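# Fit camshaft into engine case with gears timed

## Task

Put the camshaft into the engine case, which sits free on the table: push its shaft fully home into the open bearing at the case's front so the large cam gear engages the small crank gear with correct timing, meaning the crank gear's marked tooth lands in one of the two marked gaps of the cam gear as they rotate. The engine case must end up standing upright.

## Robot and tools

Robot: two arms, left_arm and right_arm, each with a parallel two-finger gripper whose fingers point along the gripper's +z axis and close along its y axis. Measured bases in the scene frame: left_arm at (-0.045, +0.306, +0.002) m, quat_wxyz (+1.000, 0, 0, -0.024); right_arm at (+0.005, -0.240, +0.013) m, quat_wxyz (+1.000, 0, 0, +0.030). Cameras: cam_high (fixed, on a stand behind the arms), cam_left_wrist and cam_right_wrist, all 672x504.

Frames: the scene frame has its origin at table height between the nominal bases, +z up, +x out over the table, left_arm toward +y (arm names do not match image sides). Fixed cameras and the table use it. Each arm's hand pose, velocities, targets and wrist-camera pose are reported in that arm's own base frame, and all offsets run along that arm's base axes, with rotations taken about the Hand target's position. end_effector_position (m) is the point between the pads, just behind the fingertips; end_effector_quat_wxyz gives orientation. Both may be off by a few cm, more when reaching far.

Row layout (used by execute_actions and move): one list of 14 numbers, each in [-1, 1], covering both arms even if only one moves: left dx, dy, dz, rx, ry, rz, opening, then right dx, dy, dz, rx, ry, rz, opening. dx..rz are offsets, not poses, measured from that arm's Hand target as it stood when the action or move began; 1.0 equals 0.6 m of travel or 180 degrees of turn; rx, ry, rz form one rotation vector. A translation longer than 1.0 may be scaled down along its direction. Opening is absolute: +1 fully open (about 87 mm between pads), +0.5 about 69 mm, 0 about 43 mm, -0.5 about 18 mm, -1 closed. Writing 0 is a real command, so repeat the current opening to keep a gripper as is. Sending six zeros re-requests the Hand target.

execute_actions(actions, cameras): actions is a list of actions; each action is up to 15 rows, one per 1/30 s step; a short action holds its final row for the remaining steps. Every row counts from the action's start pose, and each new action starts from the updated Hand target, so repeating an offset keeps moving. An empty list returns state plus all camera images (and the scene number). cameras: names, ["all"], or []; an unknown name voids the call.

move(target, speed, blend, opening_speed, blocking, cameras): target is one 14-number row or a list of up to 15 rows; every row is an offset from the same starting Hand targets, not chained. speed is m/s, 0.002 to 2.9 (default 0.25), rotation limited to twice that in rad/s; one value or one per target. blend (m) rounds corners in a list; 0 stops at each. opening_speed (0.2 or more, per second on the -1..+1 scale) ramps finger motion. All paths finish together, within 10 s total. Paths are straight and do not avoid obstacles or the other arm; grippers lag and overshoot more when fast or near full extension. Keep paths away from an arm's own base. The result adds a "move:" line: done, off_target, moving, held, fault, plus limits (paced = pose clipped, held = steps withheld). blocking=false returns after about 0.5 s while the motion continues.

wait(seconds 0..10) lets the scene run holding commands. stop() brakes a running move. zoom_image(camera, region [x0,y0,x1,y1], at most 504x504 pixels) enlarges part of the latest image from cam_high, cam_left_wrist or cam_right_wrist. finished_scene(scene) ends the scene permanently; only call it once the goal holds without the robot.

Results: Hand target is the last commanded pose after clipping (orientation clipped to within 40 degrees of the measured one each step). The gripper often stops short of it; send the remaining gap as an offset. Friction and gravity can leave it low, tilted or displaced, and tiny moves may go sideways or not happen, so check position and orientation after every move. grip_measured uses the opening scale; it may be off by about 1 mm. To grip firmly, command about 0.04 below the reading at first contact. Pad force is about 20 N. Joint torques include arm weight and wrap at ±28 N m on joints 1 to 3. Joint velocities may read "within noise". Tool commands list current commands. Joint ranges (rad): waist -2.618 to 3.054, shoulder 0 to 3.142, elbow 0 to 3.142 (straight at 2.901), wrist pitch -1.571 to 1.571, wrist yaw -1.571 to 1.571, wrist roll -2.094 to 2.094.

Avoid: dropping parts or releasing them while moving; fast contacts or pushing far past a contact; knocking the case over or anything off the table; any collision or squeeze between the two grippers or their cameras (the clearance check does not catch these and a moderate one can fail the scene); strain on camera cables. An arm blocked by something keeps pushing until commanded back past its gripper. Motors heat when holding loads, stretched out or straining; MOTOR HOT appears at 75 °C, a fault folds the arm at 90 °C, and it goes limp at 100 °C. Loose objects may occasionally be nudged.

Each tool is called after "Request:" as name(argument=value, ...), one argument or row to a line, values as JSON.

## Session

Request:
execute_actions(
  actions=[],
)

Scene clock: 0.00 s.
left_arm: end_effector_position=(+0.3690, +0.0342, +0.0896) grip_measured=+0.998 end_effector_quat_wxyz=(+0.675, -0.122, +0.728, +0.012) | right_arm: end_effector_position=(+0.3693, -0.0262, +0.0922) grip_measured=+0.968 end_effector_quat_wxyz=(+0.684, +0.075, +0.724, -0.054)
Joint positions: left_arm=[0.045 1.537 0.199 1.249 -0.138 -0.161 0.999] | right_arm=[0.02 1.569 0.191 1.318 0.201 0.037 0.984]
Joint velocities: within noise
Joint torques (N m): no reading
Motor temperatures (°C): left_arm=[25 30 34 34 30 26 25] | right_arm=[26 39 35 40 28 27 32]
Heat: left arm: 34 °C; right arm: 40 °C.
Hand target: left_arm +0.3707, +0.0344, +0.0934; +0.679, -0.122, +0.724, +0.012 | right_arm +0.3715, -0.0262, +0.0978; +0.690, +0.076, +0.718, -0.053
Tool commands: left_gripper/opening=+1.0 right_gripper/opening=+1.0

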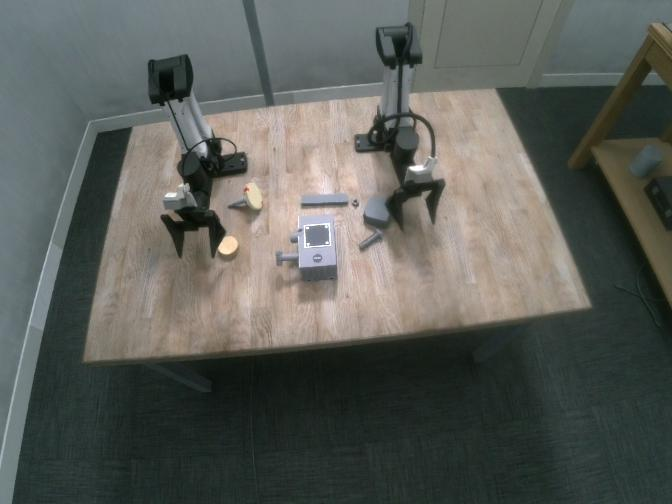

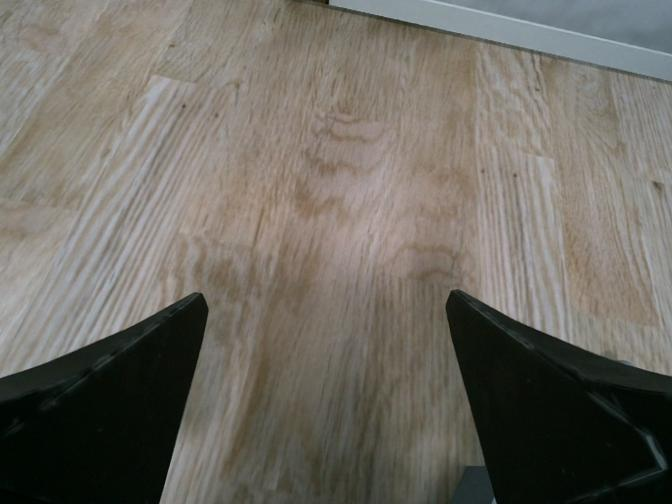

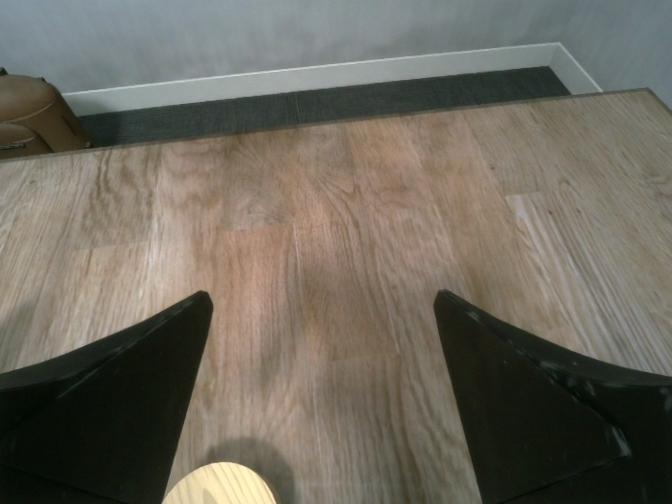

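Request:
zoom_image(
  camera="cam_high",
  region=[210, 170, 410, 320],
)

Request:
zoom_image(
  camera="cam_high",
  region=[260, 205, 360, 290],
)

Request:
zoom_image(
  camera="cam_high",
  region=[210, 170, 280, 270],
)

Scaled by 2.520 from the camera's 672x504 image, which has a finer 960x720 frame.

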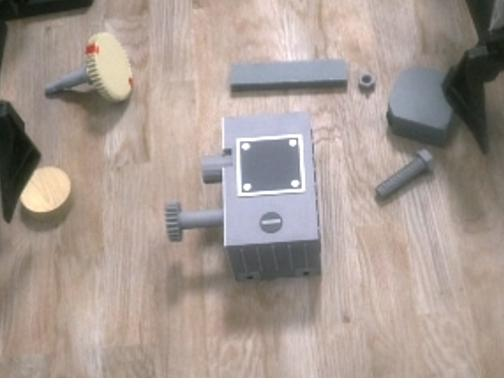

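Scaled by 5.040 from the camera's 672x504 image, which has a finer 960x720 frame.

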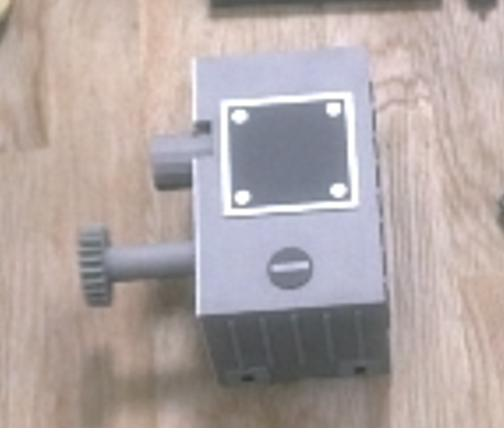

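Scaled by 5.040 from the camera's 672x504 image, which has a finer 960x720 frame.

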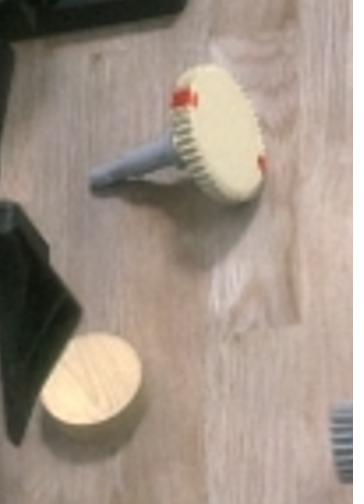

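Request:
move(
  target=[0,0,0,0,0,0,1,-0.25,-0.09,0.2,0,0,0.333,1],
  cameras=["all"],
)

Scene clock: 87.10 s.
left_arm: end_effector_position=(+0.3690, +0.0342, +0.0896) grip_measured=+0.998 end_effector_quat_wxyz=(+0.675, -0.122, +0.728, +0.012) | right_arm: end_effector_position=(+0.2247, -0.0812, +0.2209) grip_measured=+0.968 end_effector_quat_wxyz=(+0.693, -0.140, +0.693, +0.140)
Joint positions: left_arm=[0.045 1.537 0.199 1.249 -0.138 -0.161 0.999] | right_arm=[-1.172 0.829 0.377 0.552 -1.57 0.1 0.984]
Joint torques (N m): left_arm=[-0.28 -4.14 5.94 2.23 0.01 -0.07] | right_arm=[-0.49 -0.7 4.56 1.06 -0.04 0]
Motor temperatures (°C): left_arm=[24 31 35 46 28 26 25] | right_arm=[26 39 36 44 28 27 31]
Heat: left arm: 46 °C; right arm: 44 °C.
Hand target: left_arm +0.3707, +0.0344, +0.0934; +0.679, -0.122, +0.724, +0.012 | right_arm +0.2215, -0.0802, +0.2177; +0.624, -0.293, +0.659, +0.299
Off the commanded pose: left_arm 0.004 m, 1 deg | right_arm 0.005 m, 27 deg.
joint sent to its limit (right arm) — joint 5 (wrist yaw), lower limit. The joint targets are off in orientation, not in position.
move: off_target (right_arm)

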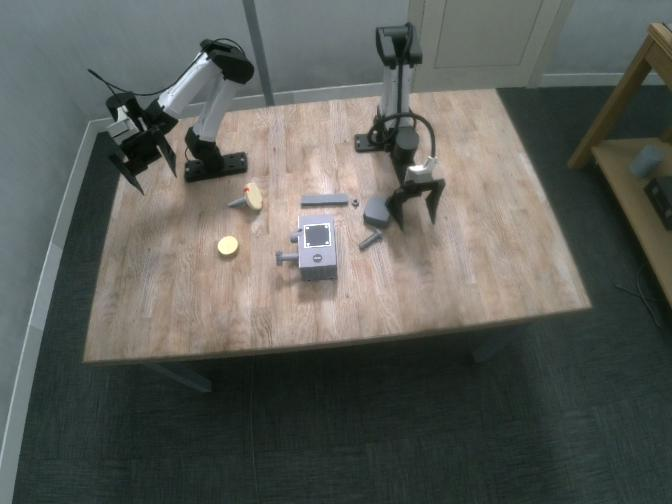

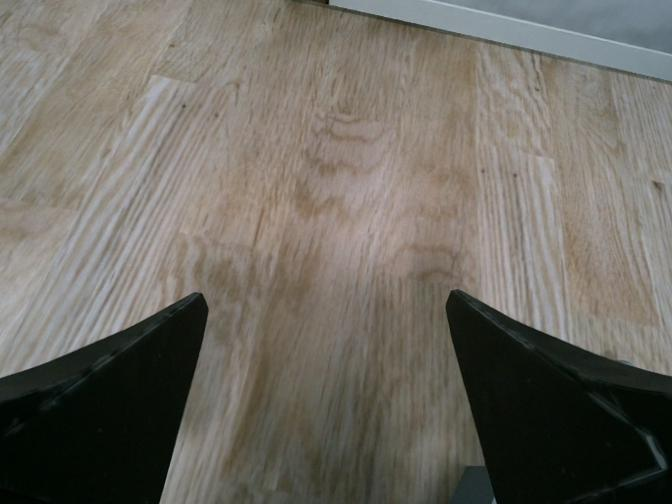

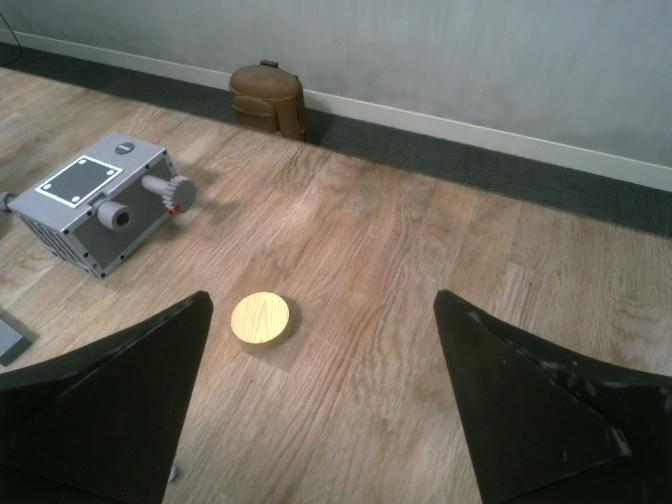

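Request:
zoom_image(
  camera="cam_right_wrist",
  region=[0, 120, 220, 290],
)

Request:
zoom_image(
  camera="cam_right_wrist",
  region=[80, 150, 220, 250],
)

Request:
zoom_image(
  camera="cam_high",
  region=[210, 170, 290, 230],
)

Scaled by 2.291 from the camera's 672x504 image, which has a finer 960x720 frame.

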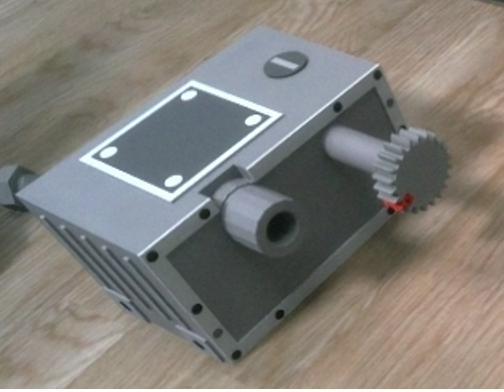

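Scaled by 3.600 from the camera's 672x504 image, which has a finer 960x720 frame.

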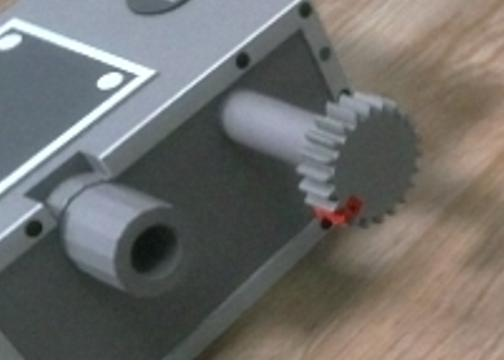

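Scaled by 6.300 from the camera's 672x504 image, which has a finer 960x720 frame.

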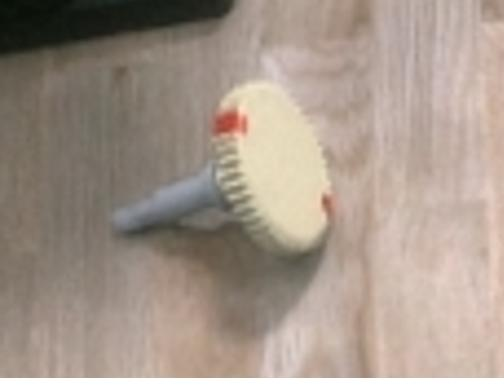

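Request:
move(
  target=[0,0,0,0,0,0,1,0.05,0.267,0,0,0,0.056,1],
  cameras=["cam_right_wrist"],
)

Scene clock: 113.97 s.
left_arm: end_effector_position=(+0.3690, +0.0342, +0.0896) grip_measured=+0.998 end_effector_quat_wxyz=(+0.675, -0.122, +0.728, +0.012) | right_arm: end_effector_position=(+0.2482, +0.0800, +0.2076) grip_measured=+0.968 end_effector_quat_wxyz=(+0.593, -0.336, +0.634, +0.365)
Joint positions: left_arm=[0.045 1.537 0.199 1.249 -0.138 -0.161 0.999] | right_arm=[-0.415 0.911 0.47 0.2 -1.451 -0.175 0.984]
Joint torques (N m): left_arm=[-0.29 -4.12 5.94 2.22 0.01 -0.07] | right_arm=[0.87 -1.29 7.76 1.2 -0.06 -0.14]
Heat: left arm: 47 °C; right arm: 42 °C.
Hand target: left_arm +0.3707, +0.0344, +0.0934; +0.679, -0.122, +0.724, +0.012 | right_arm +0.2515, +0.0800, +0.2178; +0.596, -0.350, +0.631, +0.353
Off the commanded pose: left_arm 0.004 m, 1 deg | right_arm 0.011 m, 2 deg.
move: off_target (right_arm)
Images, in order (width x height): cam_right_wrist 672x504.

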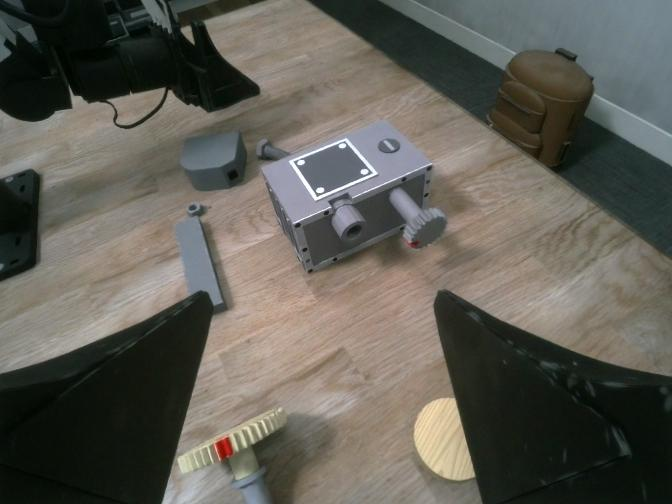

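Request:
zoom_image(
  camera="cam_right_wrist",
  region=[250, 110, 460, 280],
)

Request:
zoom_image(
  camera="cam_right_wrist",
  region=[320, 170, 460, 270],
)

Request:
zoom_image(
  camera="cam_right_wrist",
  region=[160, 380, 310, 504],
)

Scaled by 2.400 from the camera's 672x504 image, which has a finer 960x720 frame.

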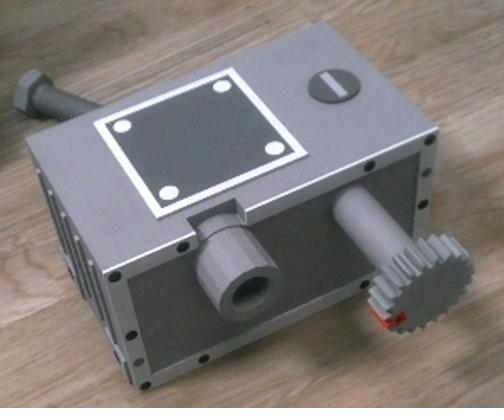

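Scaled by 3.600 from the camera's 672x504 image, which has a finer 960x720 frame.

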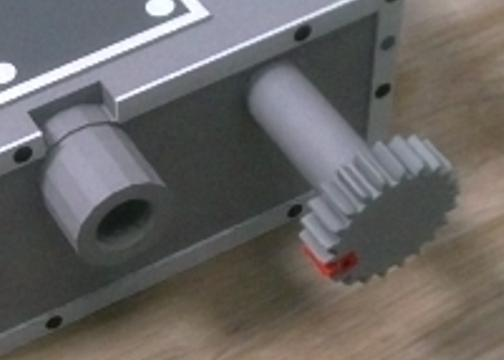

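Scaled by 3.360 from the camera's 672x504 image, which has a finer 960x720 frame.

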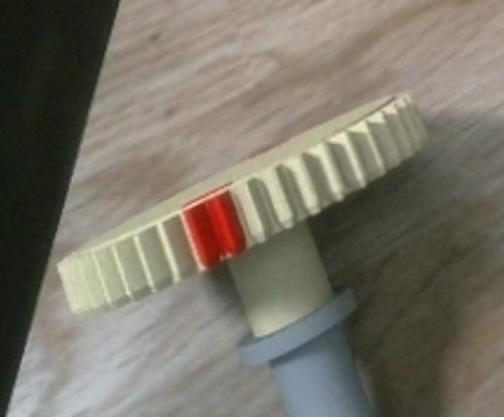

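Request:
move(
  target=[0,0,0,0,0,0,1,0.081,-0.05,-0.113,0.155,-0.0914,0.0267,1],
  cameras=["cam_right_wrist"],
)

Request:
zoom_image(
  camera="cam_right_wrist",
  region=[200, 130, 460, 330],
)

Scene clock: 253.57 s.
left_arm: end_effector_position=(+0.3690, +0.0342, +0.0896) grip_measured=+0.998 end_effector_quat_wxyz=(+0.675, -0.122, +0.728, +0.012) | right_arm: end_effector_position=(+0.2940, +0.0546, +0.1425) grip_measured=+0.968 end_effector_quat_wxyz=(+0.587, -0.361, +0.608, +0.393)
Joint positions: left_arm=[0.045 1.537 0.199 1.249 -0.138 -0.161 0.999] | right_arm=[-0.444 1.444 0.465 0.685 -1.569 -0.239 0.984]
Joint torques (N m): left_arm=[-0.28 -4.12 5.96 2.23 0.01 -0.07] | right_arm=[-0.44 -3.43 6.32 1.36 -0.29 -0.15]
Motor temperatures (°C): left_arm=[24 30 34 50 27 25 24] | right_arm=[25 34 45 39 27 26 30]
Heat: left arm: 50 °C; right arm: 45 °C.
Hand target: left_arm +0.3707, +0.0344, +0.0934; +0.679, -0.122, +0.724, +0.012 | right_arm +0.3001, +0.0500, +0.1499; +0.730, -0.268, +0.422, +0.465
Off the commanded pose: left_arm 0.004 m, 1 deg | right_arm 0.011 m, 30 deg.
joint sent to its limit (right arm) — joint 5 (wrist yaw), lower limit. The joint targets are off in orientation, not in position.
move: off_target (right_arm)
Images, in order (width x height): cam_right_wrist 672x504.

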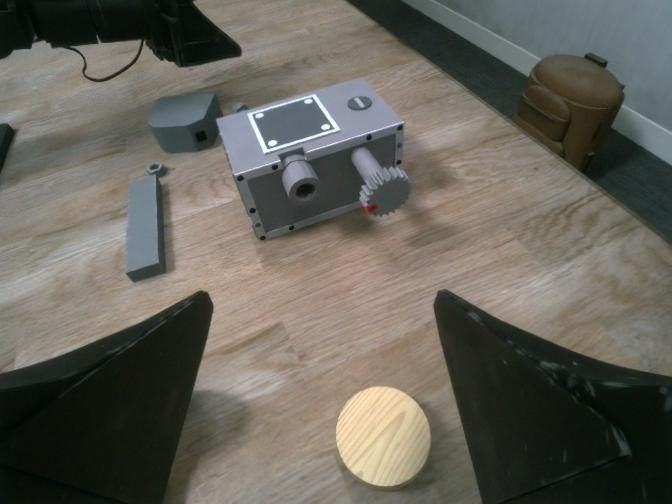

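Scaled by 1.938 from the camera's 672x504 image, which has a finer 960x720 frame.

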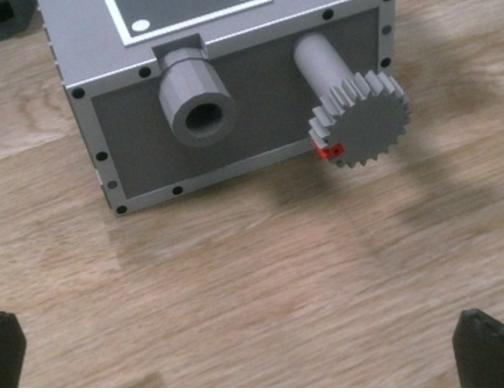

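Request:
zoom_image(
  camera="cam_right_wrist",
  region=[270, 140, 420, 230],
)

Request:
zoom_image(
  camera="cam_right_wrist",
  region=[340, 150, 420, 230],
)

Scaled by 3.360 from the camera's 672x504 image, which has a finer 960x720 frame.

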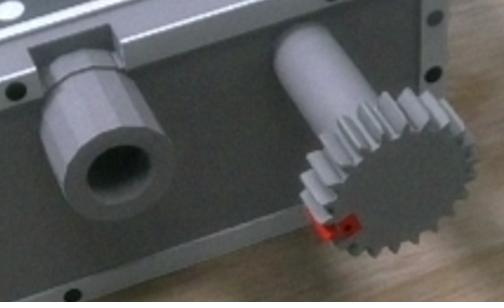

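Scaled by 6.300 from the camera's 672x504 image, which has a finer 960x720 frame.

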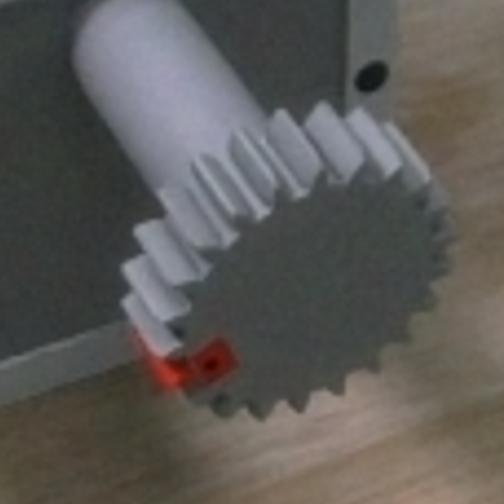

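Request:
move(
  target=[0,0,0,0,0,0,1,-0.183,0.117,0.1,-0.311,0.488,-0.261,1],
  speed=0.4,
  cameras=["cam_right_wrist","cam_high"],
)

Scene clock: 284.37 s.
left_arm: end_effector_position=(+0.3690, +0.0342, +0.0896) grip_measured=+0.998 end_effector_quat_wxyz=(+0.675, -0.122, +0.728, +0.012) | right_arm: end_effector_position=(+0.1880, +0.1187, +0.2036) grip_measured=+0.968 end_effector_quat_wxyz=(+0.167, -0.002, +0.986, +0.000)
Joint positions: left_arm=[0.045 1.537 0.199 1.249 -0.138 -0.161 0.999] | right_arm=[0.611 1.301 1.41 -1.401 0.189 0.58 0.984]
Joint torques (N m): left_arm=[-0.27 -4.12 5.94 2.23 0.01 -0.07] | right_arm=[0.83 -2.55 6.93 0.66 0.28 0.04]
Heat: left arm: 51 °C; right arm: 42 °C.
Hand target: left_arm +0.3707, +0.0344, +0.0934; +0.679, -0.122, +0.724, +0.012 | right_arm +0.1902, +0.1202, +0.2099; +0.174, +0.000, +0.985, +0.000
Off the commanded pose: left_arm 0.004 m, 1 deg | right_arm 0.007 m, 1 deg.
move: done
Images, in order (width x height): cam_high 672x504, cam_right_wrist 672x504.

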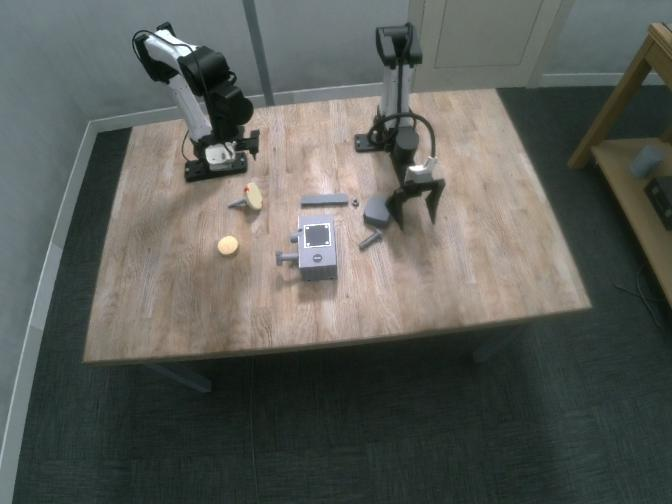

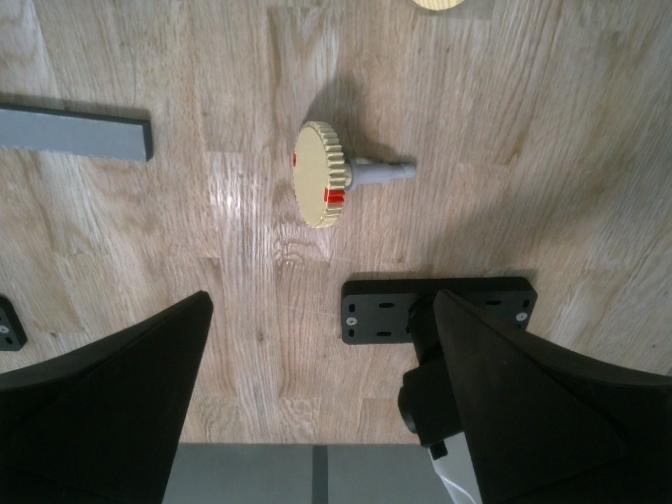

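Request:
move(
  target=[0,0,0,0,0,0,1,-0.013,-0.052,-0.160,0.1497,0.0548,0.0134,1],
  cameras=["cam_right_wrist","cam_high"],
)

Scene clock: 337.20 s.
left_arm: end_effector_position=(+0.3690, +0.0342, +0.0896) grip_measured=+0.998 end_effector_quat_wxyz=(+0.675, -0.122, +0.728, +0.012) | right_arm: end_effector_position=(+0.1799, +0.0890, +0.1169) grip_measured=+0.968 end_effector_quat_wxyz=(+0.082, +0.021, +0.970, +0.228)
Joint positions: left_arm=[0.045 1.537 0.199 1.249 -0.138 -0.161 0.999] | right_arm=[0.045 1.199 0.923 -1.085 -0.446 0.136 0.984]
Joint torques (N m): left_arm=[-0.28 -4.12 5.94 2.23 0.02 -0.07] | right_arm=[-0.51 -2 4.22 0.8 -0.34 -0.16]
Heat: left arm: 52 °C; right arm: 41 °C.
Hand target: left_arm +0.3707, +0.0344, +0.0934; +0.679, -0.122, +0.724, +0.012 | right_arm +0.1825, +0.0890, +0.1139; +0.085, +0.020, +0.969, +0.233
Off the commanded pose: left_arm 0.004 m, 1 deg | right_arm 0.004 m, 1 deg.
move: done
Images, in order (width x height): cam_high 672x504, cam_right_wrist 672x504.

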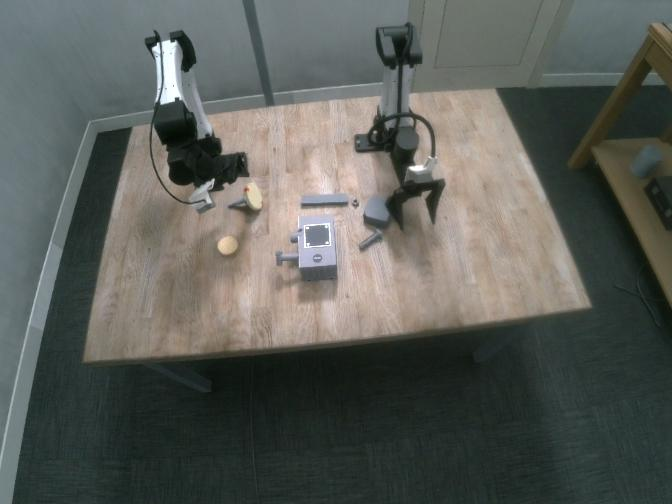

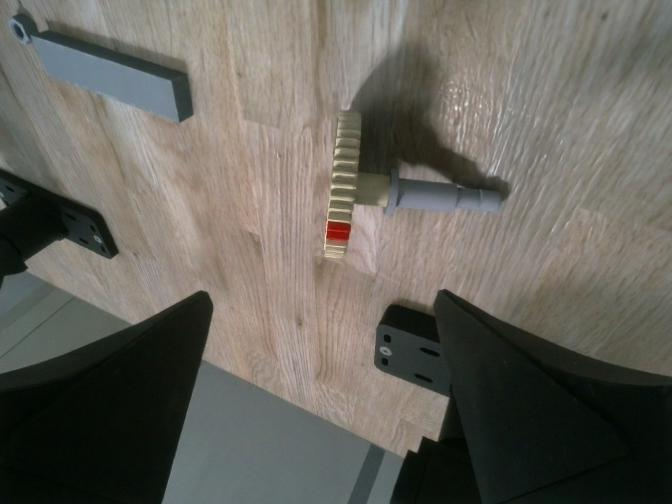

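Request:
move(
  target=[0,0,0,0,0,0,1,0.0013,0.038,-0.0962,0.0048,0.0124,-0.0244,1],
  speed=0.12,
  cameras=["cam_right_wrist"],
)

Scene clock: 356.60 s.
left_arm: end_effector_position=(+0.3690, +0.0342, +0.0896) grip_measured=+0.998 end_effector_quat_wxyz=(+0.675, -0.122, +0.728, +0.012) | right_arm: end_effector_position=(+0.1827, +0.1114, +0.0607) grip_measured=+0.968 end_effector_quat_wxyz=(+0.074, +0.062, +0.966, +0.239)
Joint positions: left_arm=[0.045 1.537 0.199 1.249 -0.138 -0.161 0.999] | right_arm=[0.131 1.242 0.708 -0.781 -0.441 0.317 0.984]
Joint torques (N m): left_arm=[-0.29 -4.14 5.94 2.22 0.01 -0.07] | right_arm=[0.84 -2.18 4.01 0.9 -0.11 -0.02]
Motor temperatures (°C): left_arm=[24 30 34 52 27 25 24] | right_arm=[25 33 40 36 27 26 29]
Heat: left arm: 52 °C; right arm: 40 °C.
Hand target: left_arm +0.3707, +0.0344, +0.0934; +0.679, -0.122, +0.724, +0.012 | right_arm +0.1833, +0.1118, +0.0562; +0.075, +0.062, +0.967, +0.236
Off the commanded pose: left_arm 0.004 m, 1 deg | right_arm 0.005 m, 0 deg.
move: done
Images, in order (width x height): cam_right_wrist 672x504.

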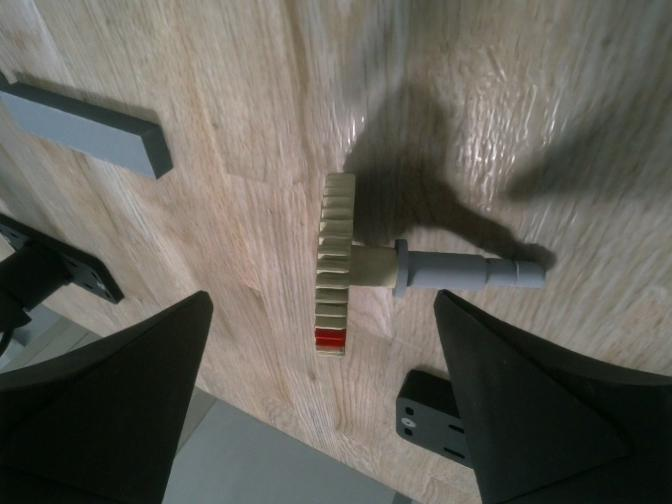

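Request:
move(
  target=[
    [0,0,0,0,0,0,1,-0.017,0.0098,-0.0153,0,0,0,1],
    [0,0,0,0,0,0,1,-0.017,0.0098,-0.0153,0,0,0,-0.5],
  ],
  speed=0.12,
  opening_speed=1.0,
  cameras=["cam_right_wrist"],
)

Scene clock: 371.30 s.
left_arm: end_effector_position=(+0.3690, +0.0342, +0.0896) grip_measured=+0.998 end_effector_quat_wxyz=(+0.675, -0.122, +0.728, +0.012) | right_arm: end_effector_position=(+0.1726, +0.1175, +0.0484) grip_measured=-0.500 end_effector_quat_wxyz=(+0.067, +0.065, +0.967, +0.237)
Joint positions: left_arm=[0.045 1.537 0.199 1.249 -0.138 -0.161 0.999] | right_arm=[0.17 1.227 0.648 -0.73 -0.43 0.363 0.25]
Joint torques (N m): left_arm=[-0.28 -4.12 5.96 2.22 0.01 -0.08] | right_arm=[0.73 -3.63 3.96 0.86 -0.12 -0.05]
Heat: left arm: 52 °C; right arm: 39 °C.
Hand target: left_arm +0.3707, +0.0344, +0.0934; +0.679, -0.122, +0.724, +0.012 | right_arm +0.1730, +0.1177, +0.0470; +0.075, +0.062, +0.967, +0.236
Off the commanded pose: left_arm 0.004 m, 1 deg | right_arm 0.001 m, 1 deg.
move: done
Images, in order (width x height): cam_right_wrist 672x504.

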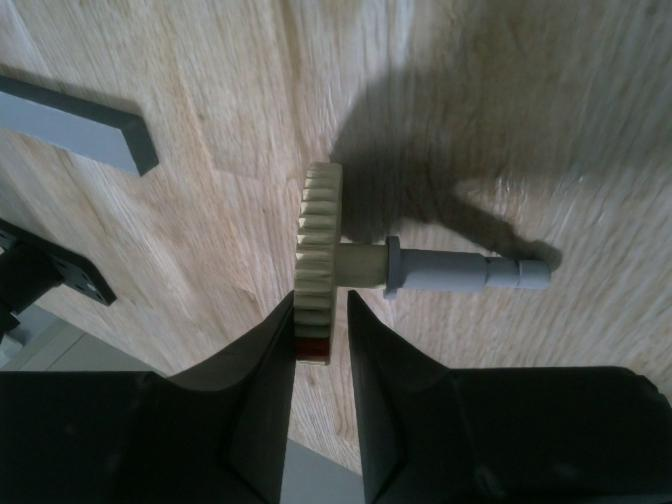

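Request:
move(
  target=[0,0,0,0,0,0,1,0,0,0,0,0,0,-0.85],
  opening_speed=0.4,
  cameras=["cam_right_wrist"],
)

Scene clock: 378.50 s.
left_arm: end_effector_position=(+0.3690, +0.0342, +0.0896) grip_measured=+0.998 end_effector_quat_wxyz=(+0.675, -0.122, +0.728, +0.012) | right_arm: end_effector_position=(+0.1731, +0.1189, +0.0496) grip_measured=-0.634 end_effector_quat_wxyz=(+0.068, +0.066, +0.966, +0.242)
Joint positions: left_arm=[0.045 1.537 0.199 1.249 -0.138 -0.161 0.999] | right_arm=[0.17 1.225 0.648 -0.727 -0.438 0.365 0.183]
Joint torques (N m): left_arm=[-0.29 -4.12 5.97 2.23 0.01 -0.08] | right_arm=[0.77 -3.37 3.99 0.84 -0.03 -0.09]
Heat: left arm: 52 °C; right arm: 39 °C.
Hand target: left_arm +0.3707, +0.0344, +0.0934; +0.679, -0.122, +0.724, +0.012 | right_arm +0.1730, +0.1177, +0.0470; +0.075, +0.062, +0.967, +0.236
Off the commanded pose: left_arm 0.004 m, 1 deg | right_arm 0.003 m, 1 deg.
move: done
Images, in order (width x height): cam_right_wrist 672x504.

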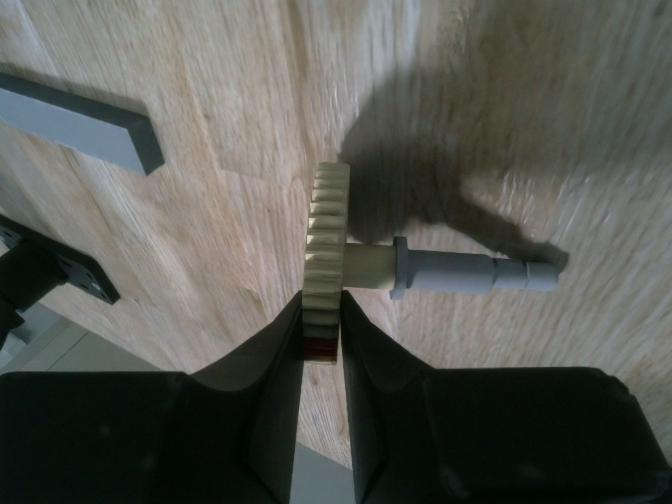

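Request:
move(
  target=[
    [0,0,0,0,0,0,1,0,0,0.155,0,0,0,-0.85],
    [0,0,0,0,0,0,1,0.14,-0.323,0.155,0.0852,0.0833,-0.4075,-0.85],
  ],
  speed=0.2,
  blend=[0.03,0],
  cameras=["cam_right_wrist","cam_high"],
)

Scene clock: 411.83 s.
left_arm: end_effector_position=(+0.3690, +0.0342, +0.0896) grip_measured=+0.998 end_effector_quat_wxyz=(+0.675, -0.122, +0.728, +0.012) | right_arm: end_effector_position=(+0.2475, -0.0682, +0.1311) grip_measured=-0.659 end_effector_quat_wxyz=(+0.053, +0.661, +0.706, +0.249)
Joint positions: left_arm=[0.045 1.537 0.199 1.249 -0.138 -0.161 0.999] | right_arm=[-0.715 1.417 1.066 -1.082 -0.498 0.826 0.171]
Joint torques (N m): left_arm=[-0.28 -4.12 5.96 2.23 0.01 -0.08] | right_arm=[-0.31 -3.93 7.45 0.61 -0.32 -0.01]
Heat: left arm: 52 °C; right arm: 39 °C.
Hand target: left_arm +0.3707, +0.0344, +0.0934; +0.679, -0.122, +0.724, +0.012 | right_arm +0.2570, -0.0762, +0.1400; +0.074, +0.661, +0.703, +0.254
Off the commanded pose: left_arm 0.004 m, 1 deg | right_arm 0.015 m, 2 deg.
move: off_target (right_arm)
Images, in order (width x height): cam_high 672x504, cam_right_wrist 672x504.

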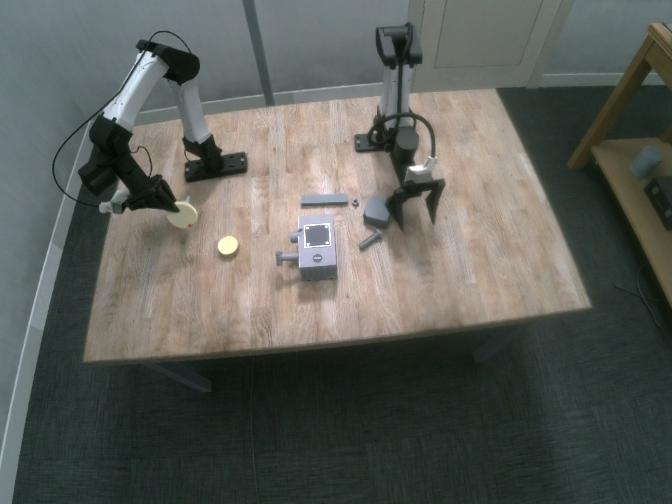

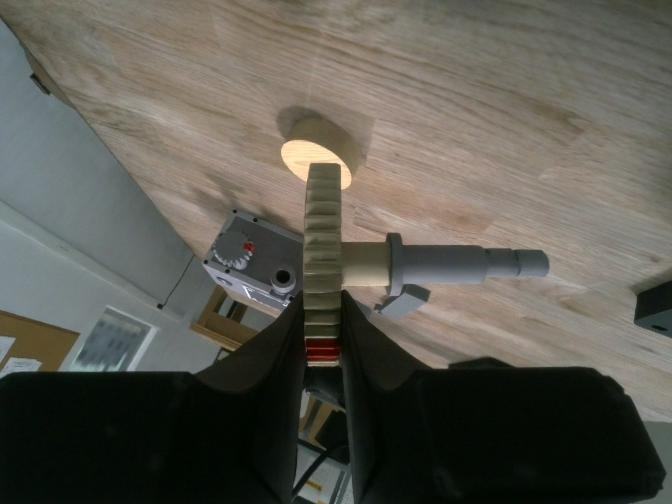

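Request:
zoom_image(
  camera="cam_right_wrist",
  region=[195, 195, 315, 315],
)

Request:
zoom_image(
  camera="cam_right_wrist",
  region=[290, 150, 360, 370],
)

Scaled by 4.200 from the camera's 672x504 image, which has a finer 960x720 frame.

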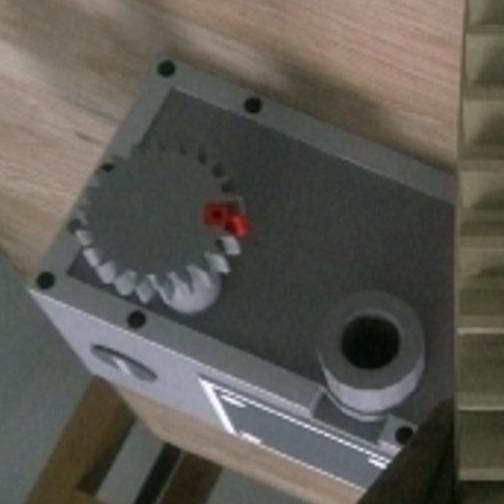

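Scaled by 2.291 from the camera's 672x504 image, which has a finer 960x720 frame.

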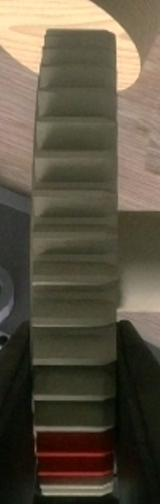

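Request:
move(
  target=[0,0,0,0,0,0,1,0.0,0.0,-0.13,0,-0.014,0,-0.85],
  speed=0.15,
  cameras=["cam_right_wrist","cam_high"],
)

Scene clock: 449.00 s.
left_arm: end_effector_position=(+0.3690, +0.0342, +0.0896) grip_measured=+0.998 end_effector_quat_wxyz=(+0.675, -0.122, +0.728, +0.012) | right_arm: end_effector_position=(+0.2545, -0.0765, +0.0614) grip_measured=-0.659 end_effector_quat_wxyz=(+0.085, +0.657, +0.704, +0.256)
Joint positions: left_arm=[0.045 1.537 0.199 1.249 -0.138 -0.161 0.999] | right_arm=[-0.73 1.477 0.822 -0.715 -0.513 0.824 0.171]
Joint torques (N m): left_arm=[-0.28 -4.12 5.96 2.23 0.01 -0.07] | right_arm=[-0.38 -4.26 4.07 0.74 -0.51 -0.06]
Heat: left arm: 53 °C; right arm: 41 °C.
Hand target: left_arm +0.3707, +0.0344, +0.0934; +0.679, -0.122, +0.724, +0.012 | right_arm +0.2571, -0.0762, +0.0620; +0.089, +0.655, +0.701, +0.268
Off the commanded pose: left_arm 0.004 m, 1 deg | right_arm 0.003 m, 1 deg.
move: done
Images, in order (width x height): cam_high 672x504, cam_right_wrist 672x504.

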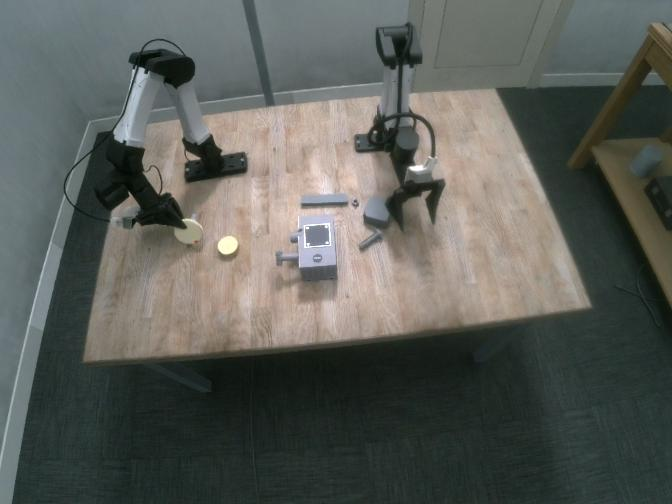

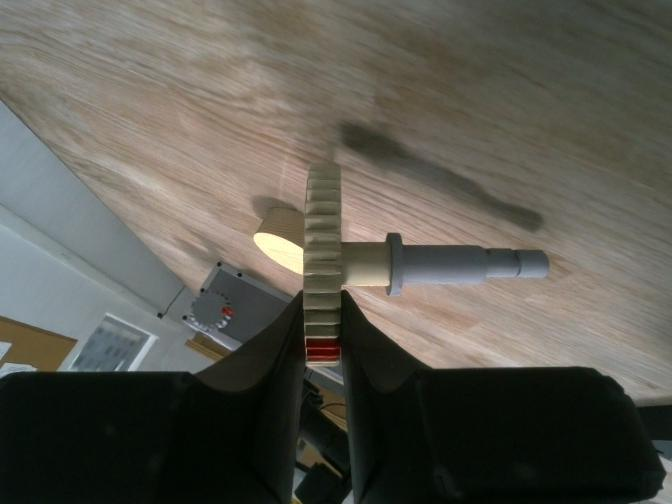

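Request:
move(
  target=[0,0,0,0,0,0,1,0.0,0.0,-0.025,0,0,0,-0.85],
  speed=0.05,
  cameras=["cam_right_wrist"],
)

Scene clock: 456.60 s.
left_arm: end_effector_position=(+0.3690, +0.0342, +0.0896) grip_measured=+0.998 end_effector_quat_wxyz=(+0.675, -0.122, +0.728, +0.012) | right_arm: end_effector_position=(+0.2543, -0.0729, +0.0516) grip_measured=-0.657 end_effector_quat_wxyz=(+0.079, +0.657, +0.701, +0.266)
Joint positions: left_arm=[0.045 1.537 0.199 1.249 -0.138 -0.161 0.999] | right_arm=[-0.731 1.498 0.789 -0.671 -0.532 0.828 0.172]
Joint torques (N m): left_arm=[-0.28 -4.14 5.96 2.23 0.01 -0.07] | right_arm=[-0.31 -3.58 3.44 0.92 -0.26 -0.1]
Heat: left arm: 53 °C; right arm: 40 °C.
Hand target: left_arm +0.3707, +0.0344, +0.0934; +0.679, -0.122, +0.724, +0.012 | right_arm +0.2570, -0.0761, +0.0470; +0.089, +0.655, +0.701, +0.268
Off the commanded pose: left_arm 0.004 m, 1 deg | right_arm 0.006 m, 1 deg.
move: done
Images, in order (width x height): cam_right_wrist 672x504.

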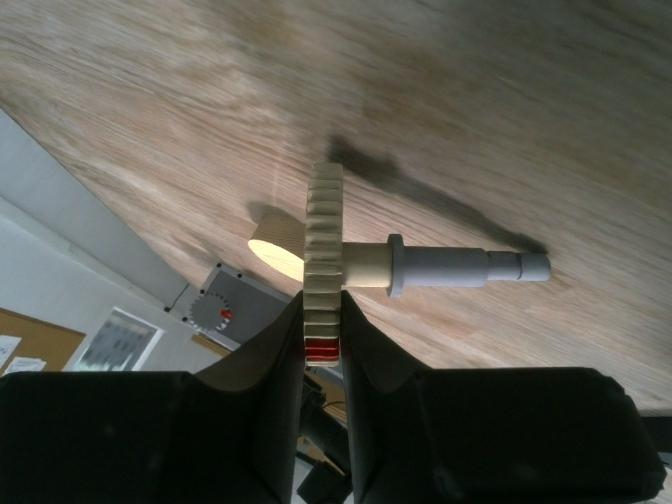

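Request:
move(
  target=[0,0,0,0,0,0,1,0.0,0.0,-0.005,0,0.012,0,-0.85],
  speed=0.05,
  cameras=["cam_right_wrist","cam_high"],
)

Request:
zoom_image(
  camera="cam_high",
  region=[140, 190, 240, 265],
)

Scene clock: 465.50 s.
left_arm: end_effector_position=(+0.3690, +0.0342, +0.0896) grip_measured=+0.998 end_effector_quat_wxyz=(+0.675, -0.122, +0.728, +0.012) | right_arm: end_effector_position=(+0.2547, -0.0725, +0.0486) grip_measured=-0.653 end_effector_quat_wxyz=(+0.070, +0.666, +0.693, +0.267)
Joint positions: left_arm=[0.045 1.537 0.199 1.249 -0.138 -0.161 0.999] | right_arm=[-0.731 1.514 0.789 -0.669 -0.532 0.849 0.174]
Joint torques (N m): left_arm=[-0.29 -4.14 5.96 2.23 0.01 -0.07] | right_arm=[1.02 -3.14 4.96 0.72 0.02 -0.21]
Heat: left arm: 53 °C; right arm: 40 °C.
Hand target: left_arm +0.3707, +0.0344, +0.0934; +0.679, -0.122, +0.724, +0.012 | right_arm +0.2570, -0.0762, +0.0440; +0.076, +0.660, +0.702, +0.256
Off the commanded pose: left_arm 0.004 m, 1 deg | right_arm 0.006 m, 2 deg.
move: done
Images, in order (width x height): cam_high 672x504, cam_right_wrist 672x504.

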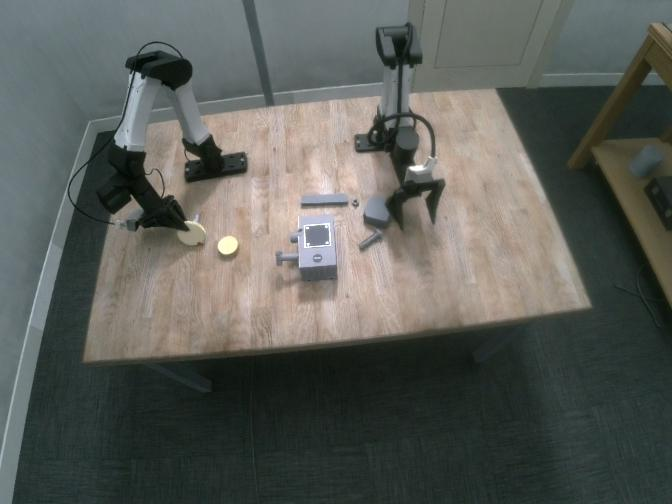

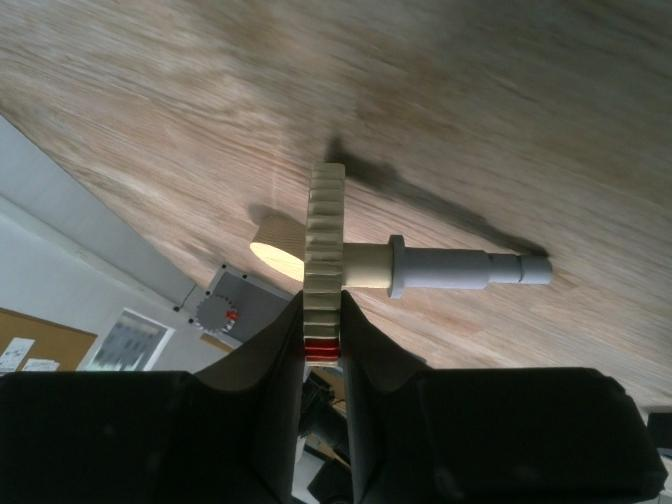

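Scaled by 5.040 from the camera's 672x504 image, which has a finer 960x720 frame.

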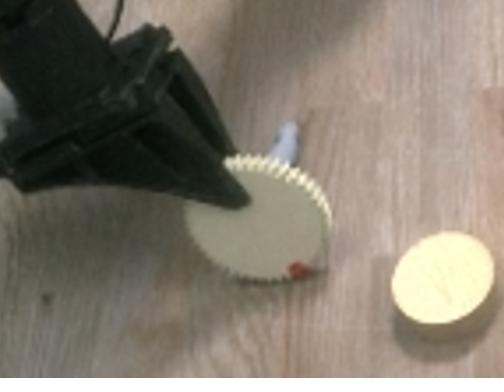

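Request:
move(
  target=[0,0,0,0,0,0,1,0,0,0,0,0,0,-0.3],
  opening_speed=0.3,
  cameras=["cam_right_wrist"],
)

Scene clock: 474.77 s.
left_arm: end_effector_position=(+0.3690, +0.0342, +0.0896) grip_measured=+0.998 end_effector_quat_wxyz=(+0.675, -0.122, +0.728, +0.012) | right_arm: end_effector_position=(+0.2535, -0.0741, +0.0451) grip_measured=-0.300 end_effector_quat_wxyz=(+0.068, +0.666, +0.695, +0.260)
Joint positions: left_arm=[0.045 1.537 0.199 1.249 -0.138 -0.161 0.999] | right_arm=[-0.731 1.523 0.789 -0.665 -0.519 0.843 0.35]
Joint torques (N m): left_arm=[-0.28 -4.12 5.94 2.23 0.01 -0.07] | right_arm=[1.03 -4.03 4.94 0.68 -0.13 -0.13]
Heat: left arm: 53 °C; right arm: 40 °C.
Hand target: left_arm +0.3707, +0.0344, +0.0934; +0.679, -0.122, +0.724, +0.012 | right_arm +0.2570, -0.0761, +0.0440; +0.076, +0.660, +0.702, +0.256
Off the commanded pose: left_arm 0.004 m, 1 deg | right_arm 0.004 m, 1 deg.
move: done
Images, in order (width x height): cam_right_wrist 672x504.

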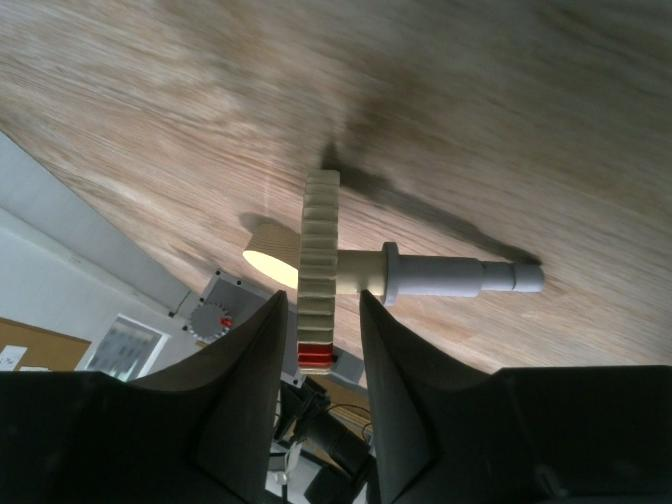

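Request:
move(
  target=[
    [0,0,0,0,0,0,1,-0.05,-0.033,0.133,0,0,0,-0.1],
    [0,0,0,0,0,0,1,-0.078,0.027,0.243,-0.2879,-0.0664,0.4112,0.3],
    [0,0,0,0,0,0,1,-0.064,0.03,0.113,-0.4555,-0.1296,0.871,0.3],
  ],
  speed=[0.1,0.4,0.3],
  blend=[0.02,0.03,0],
  opening_speed=0.6,
  cameras=["cam_right_wrist","cam_high"],
)

Scene clock: 508.67 s.
left_arm: end_effector_position=(+0.3690, +0.0342, +0.0896) grip_measured=+0.998 end_effector_quat_wxyz=(+0.675, -0.122, +0.728, +0.012) | right_arm: end_effector_position=(+0.2169, -0.0582, +0.1128) grip_measured=+0.300 end_effector_quat_wxyz=(-0.167, +0.675, -0.700, +0.161)
Joint positions: left_arm=[0.045 1.537 0.199 1.249 -0.138 -0.161 0.999] | right_arm=[-0.117 0.896 0.721 -0.931 -0.052 -1.64 0.65]
Joint torques (N m): left_arm=[-0.28 -4.14 5.96 2.23 0.01 -0.08] | right_arm=[0.08 -1.29 4.29 1.15 -0.11 -0.05]
Heat: left arm: 53 °C; right arm: 40 °C.
Hand target: left_arm +0.3707, +0.0344, +0.0934; +0.679, -0.122, +0.724, +0.012 | right_arm +0.2187, -0.0581, +0.1118; -0.171, +0.676, -0.697, +0.166
Off the commanded pose: left_arm 0.004 m, 1 deg | right_arm 0.002 m, 1 deg.
move: done; blend cut to 0 m at target 2
Images, in order (width x height): cam_high 672x504, cam_right_wrist 672x504.

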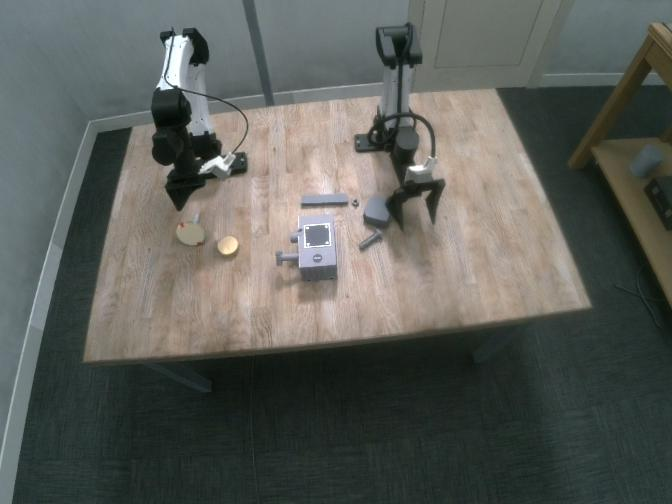

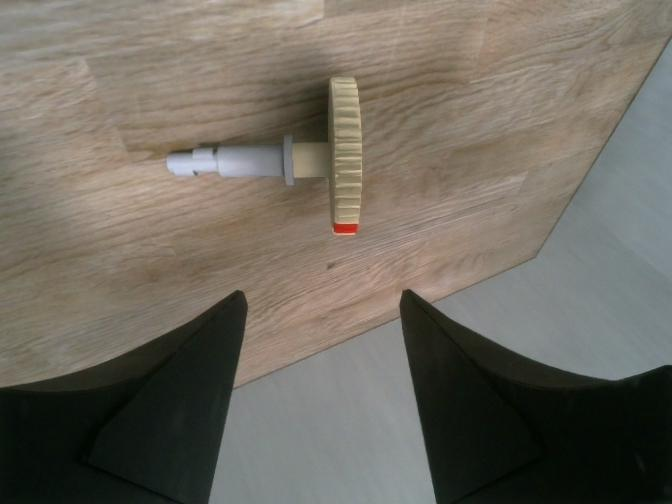

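Request:
move(
  target=[
    [0,0,0,0,0,0,1,0.069,0.008,-0.0965,0,0,0,0.3],
    [0,0,0,0,0,0,1,0.069,0.008,-0.0965,0,0,0,-0.45],
  ],
  speed=0.12,
  opening_speed=0.6,
  cameras=["cam_right_wrist"],
)

Scene clock: 523.07 s.
left_arm: end_effector_position=(+0.3690, +0.0342, +0.0896) grip_measured=+0.998 end_effector_quat_wxyz=(+0.675, -0.122, +0.728, +0.012) | right_arm: end_effector_position=(+0.2595, -0.0544, +0.0572) grip_measured=-0.450 end_effector_quat_wxyz=(-0.171, +0.677, -0.696, +0.165)
Joint positions: left_arm=[0.045 1.537 0.199 1.249 -0.138 -0.161 0.999] | right_arm=[-0.072 1.115 0.588 -0.564 -0.035 -1.607 0.275]
Joint torques (N m): left_arm=[-0.28 -4.12 5.96 2.23 0.02 -0.07] | right_arm=[0.85 -1.52 4.26 1.17 -0.02 0.05]
Heat: left arm: 53 °C; right arm: 39 °C.
Hand target: left_arm +0.3707, +0.0344, +0.0934; +0.679, -0.122, +0.724, +0.012 | right_arm +0.2600, -0.0533, +0.0539; -0.171, +0.677, -0.697, +0.166
Off the commanded pose: left_arm 0.004 m, 1 deg | right_arm 0.004 m, 0 deg.
move: done
Images, in order (width x height): cam_right_wrist 672x504.

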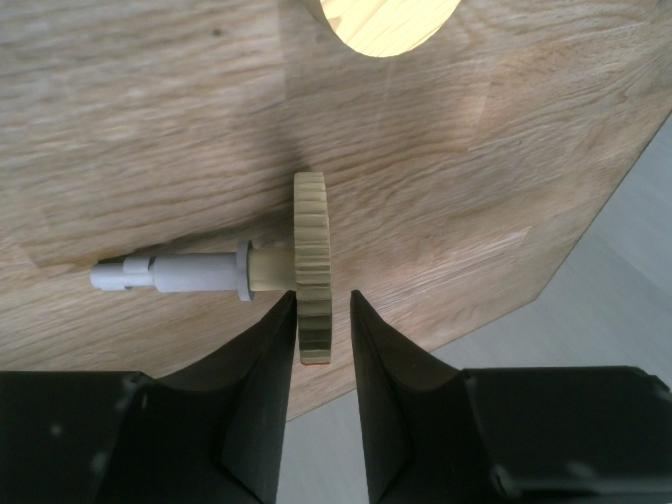

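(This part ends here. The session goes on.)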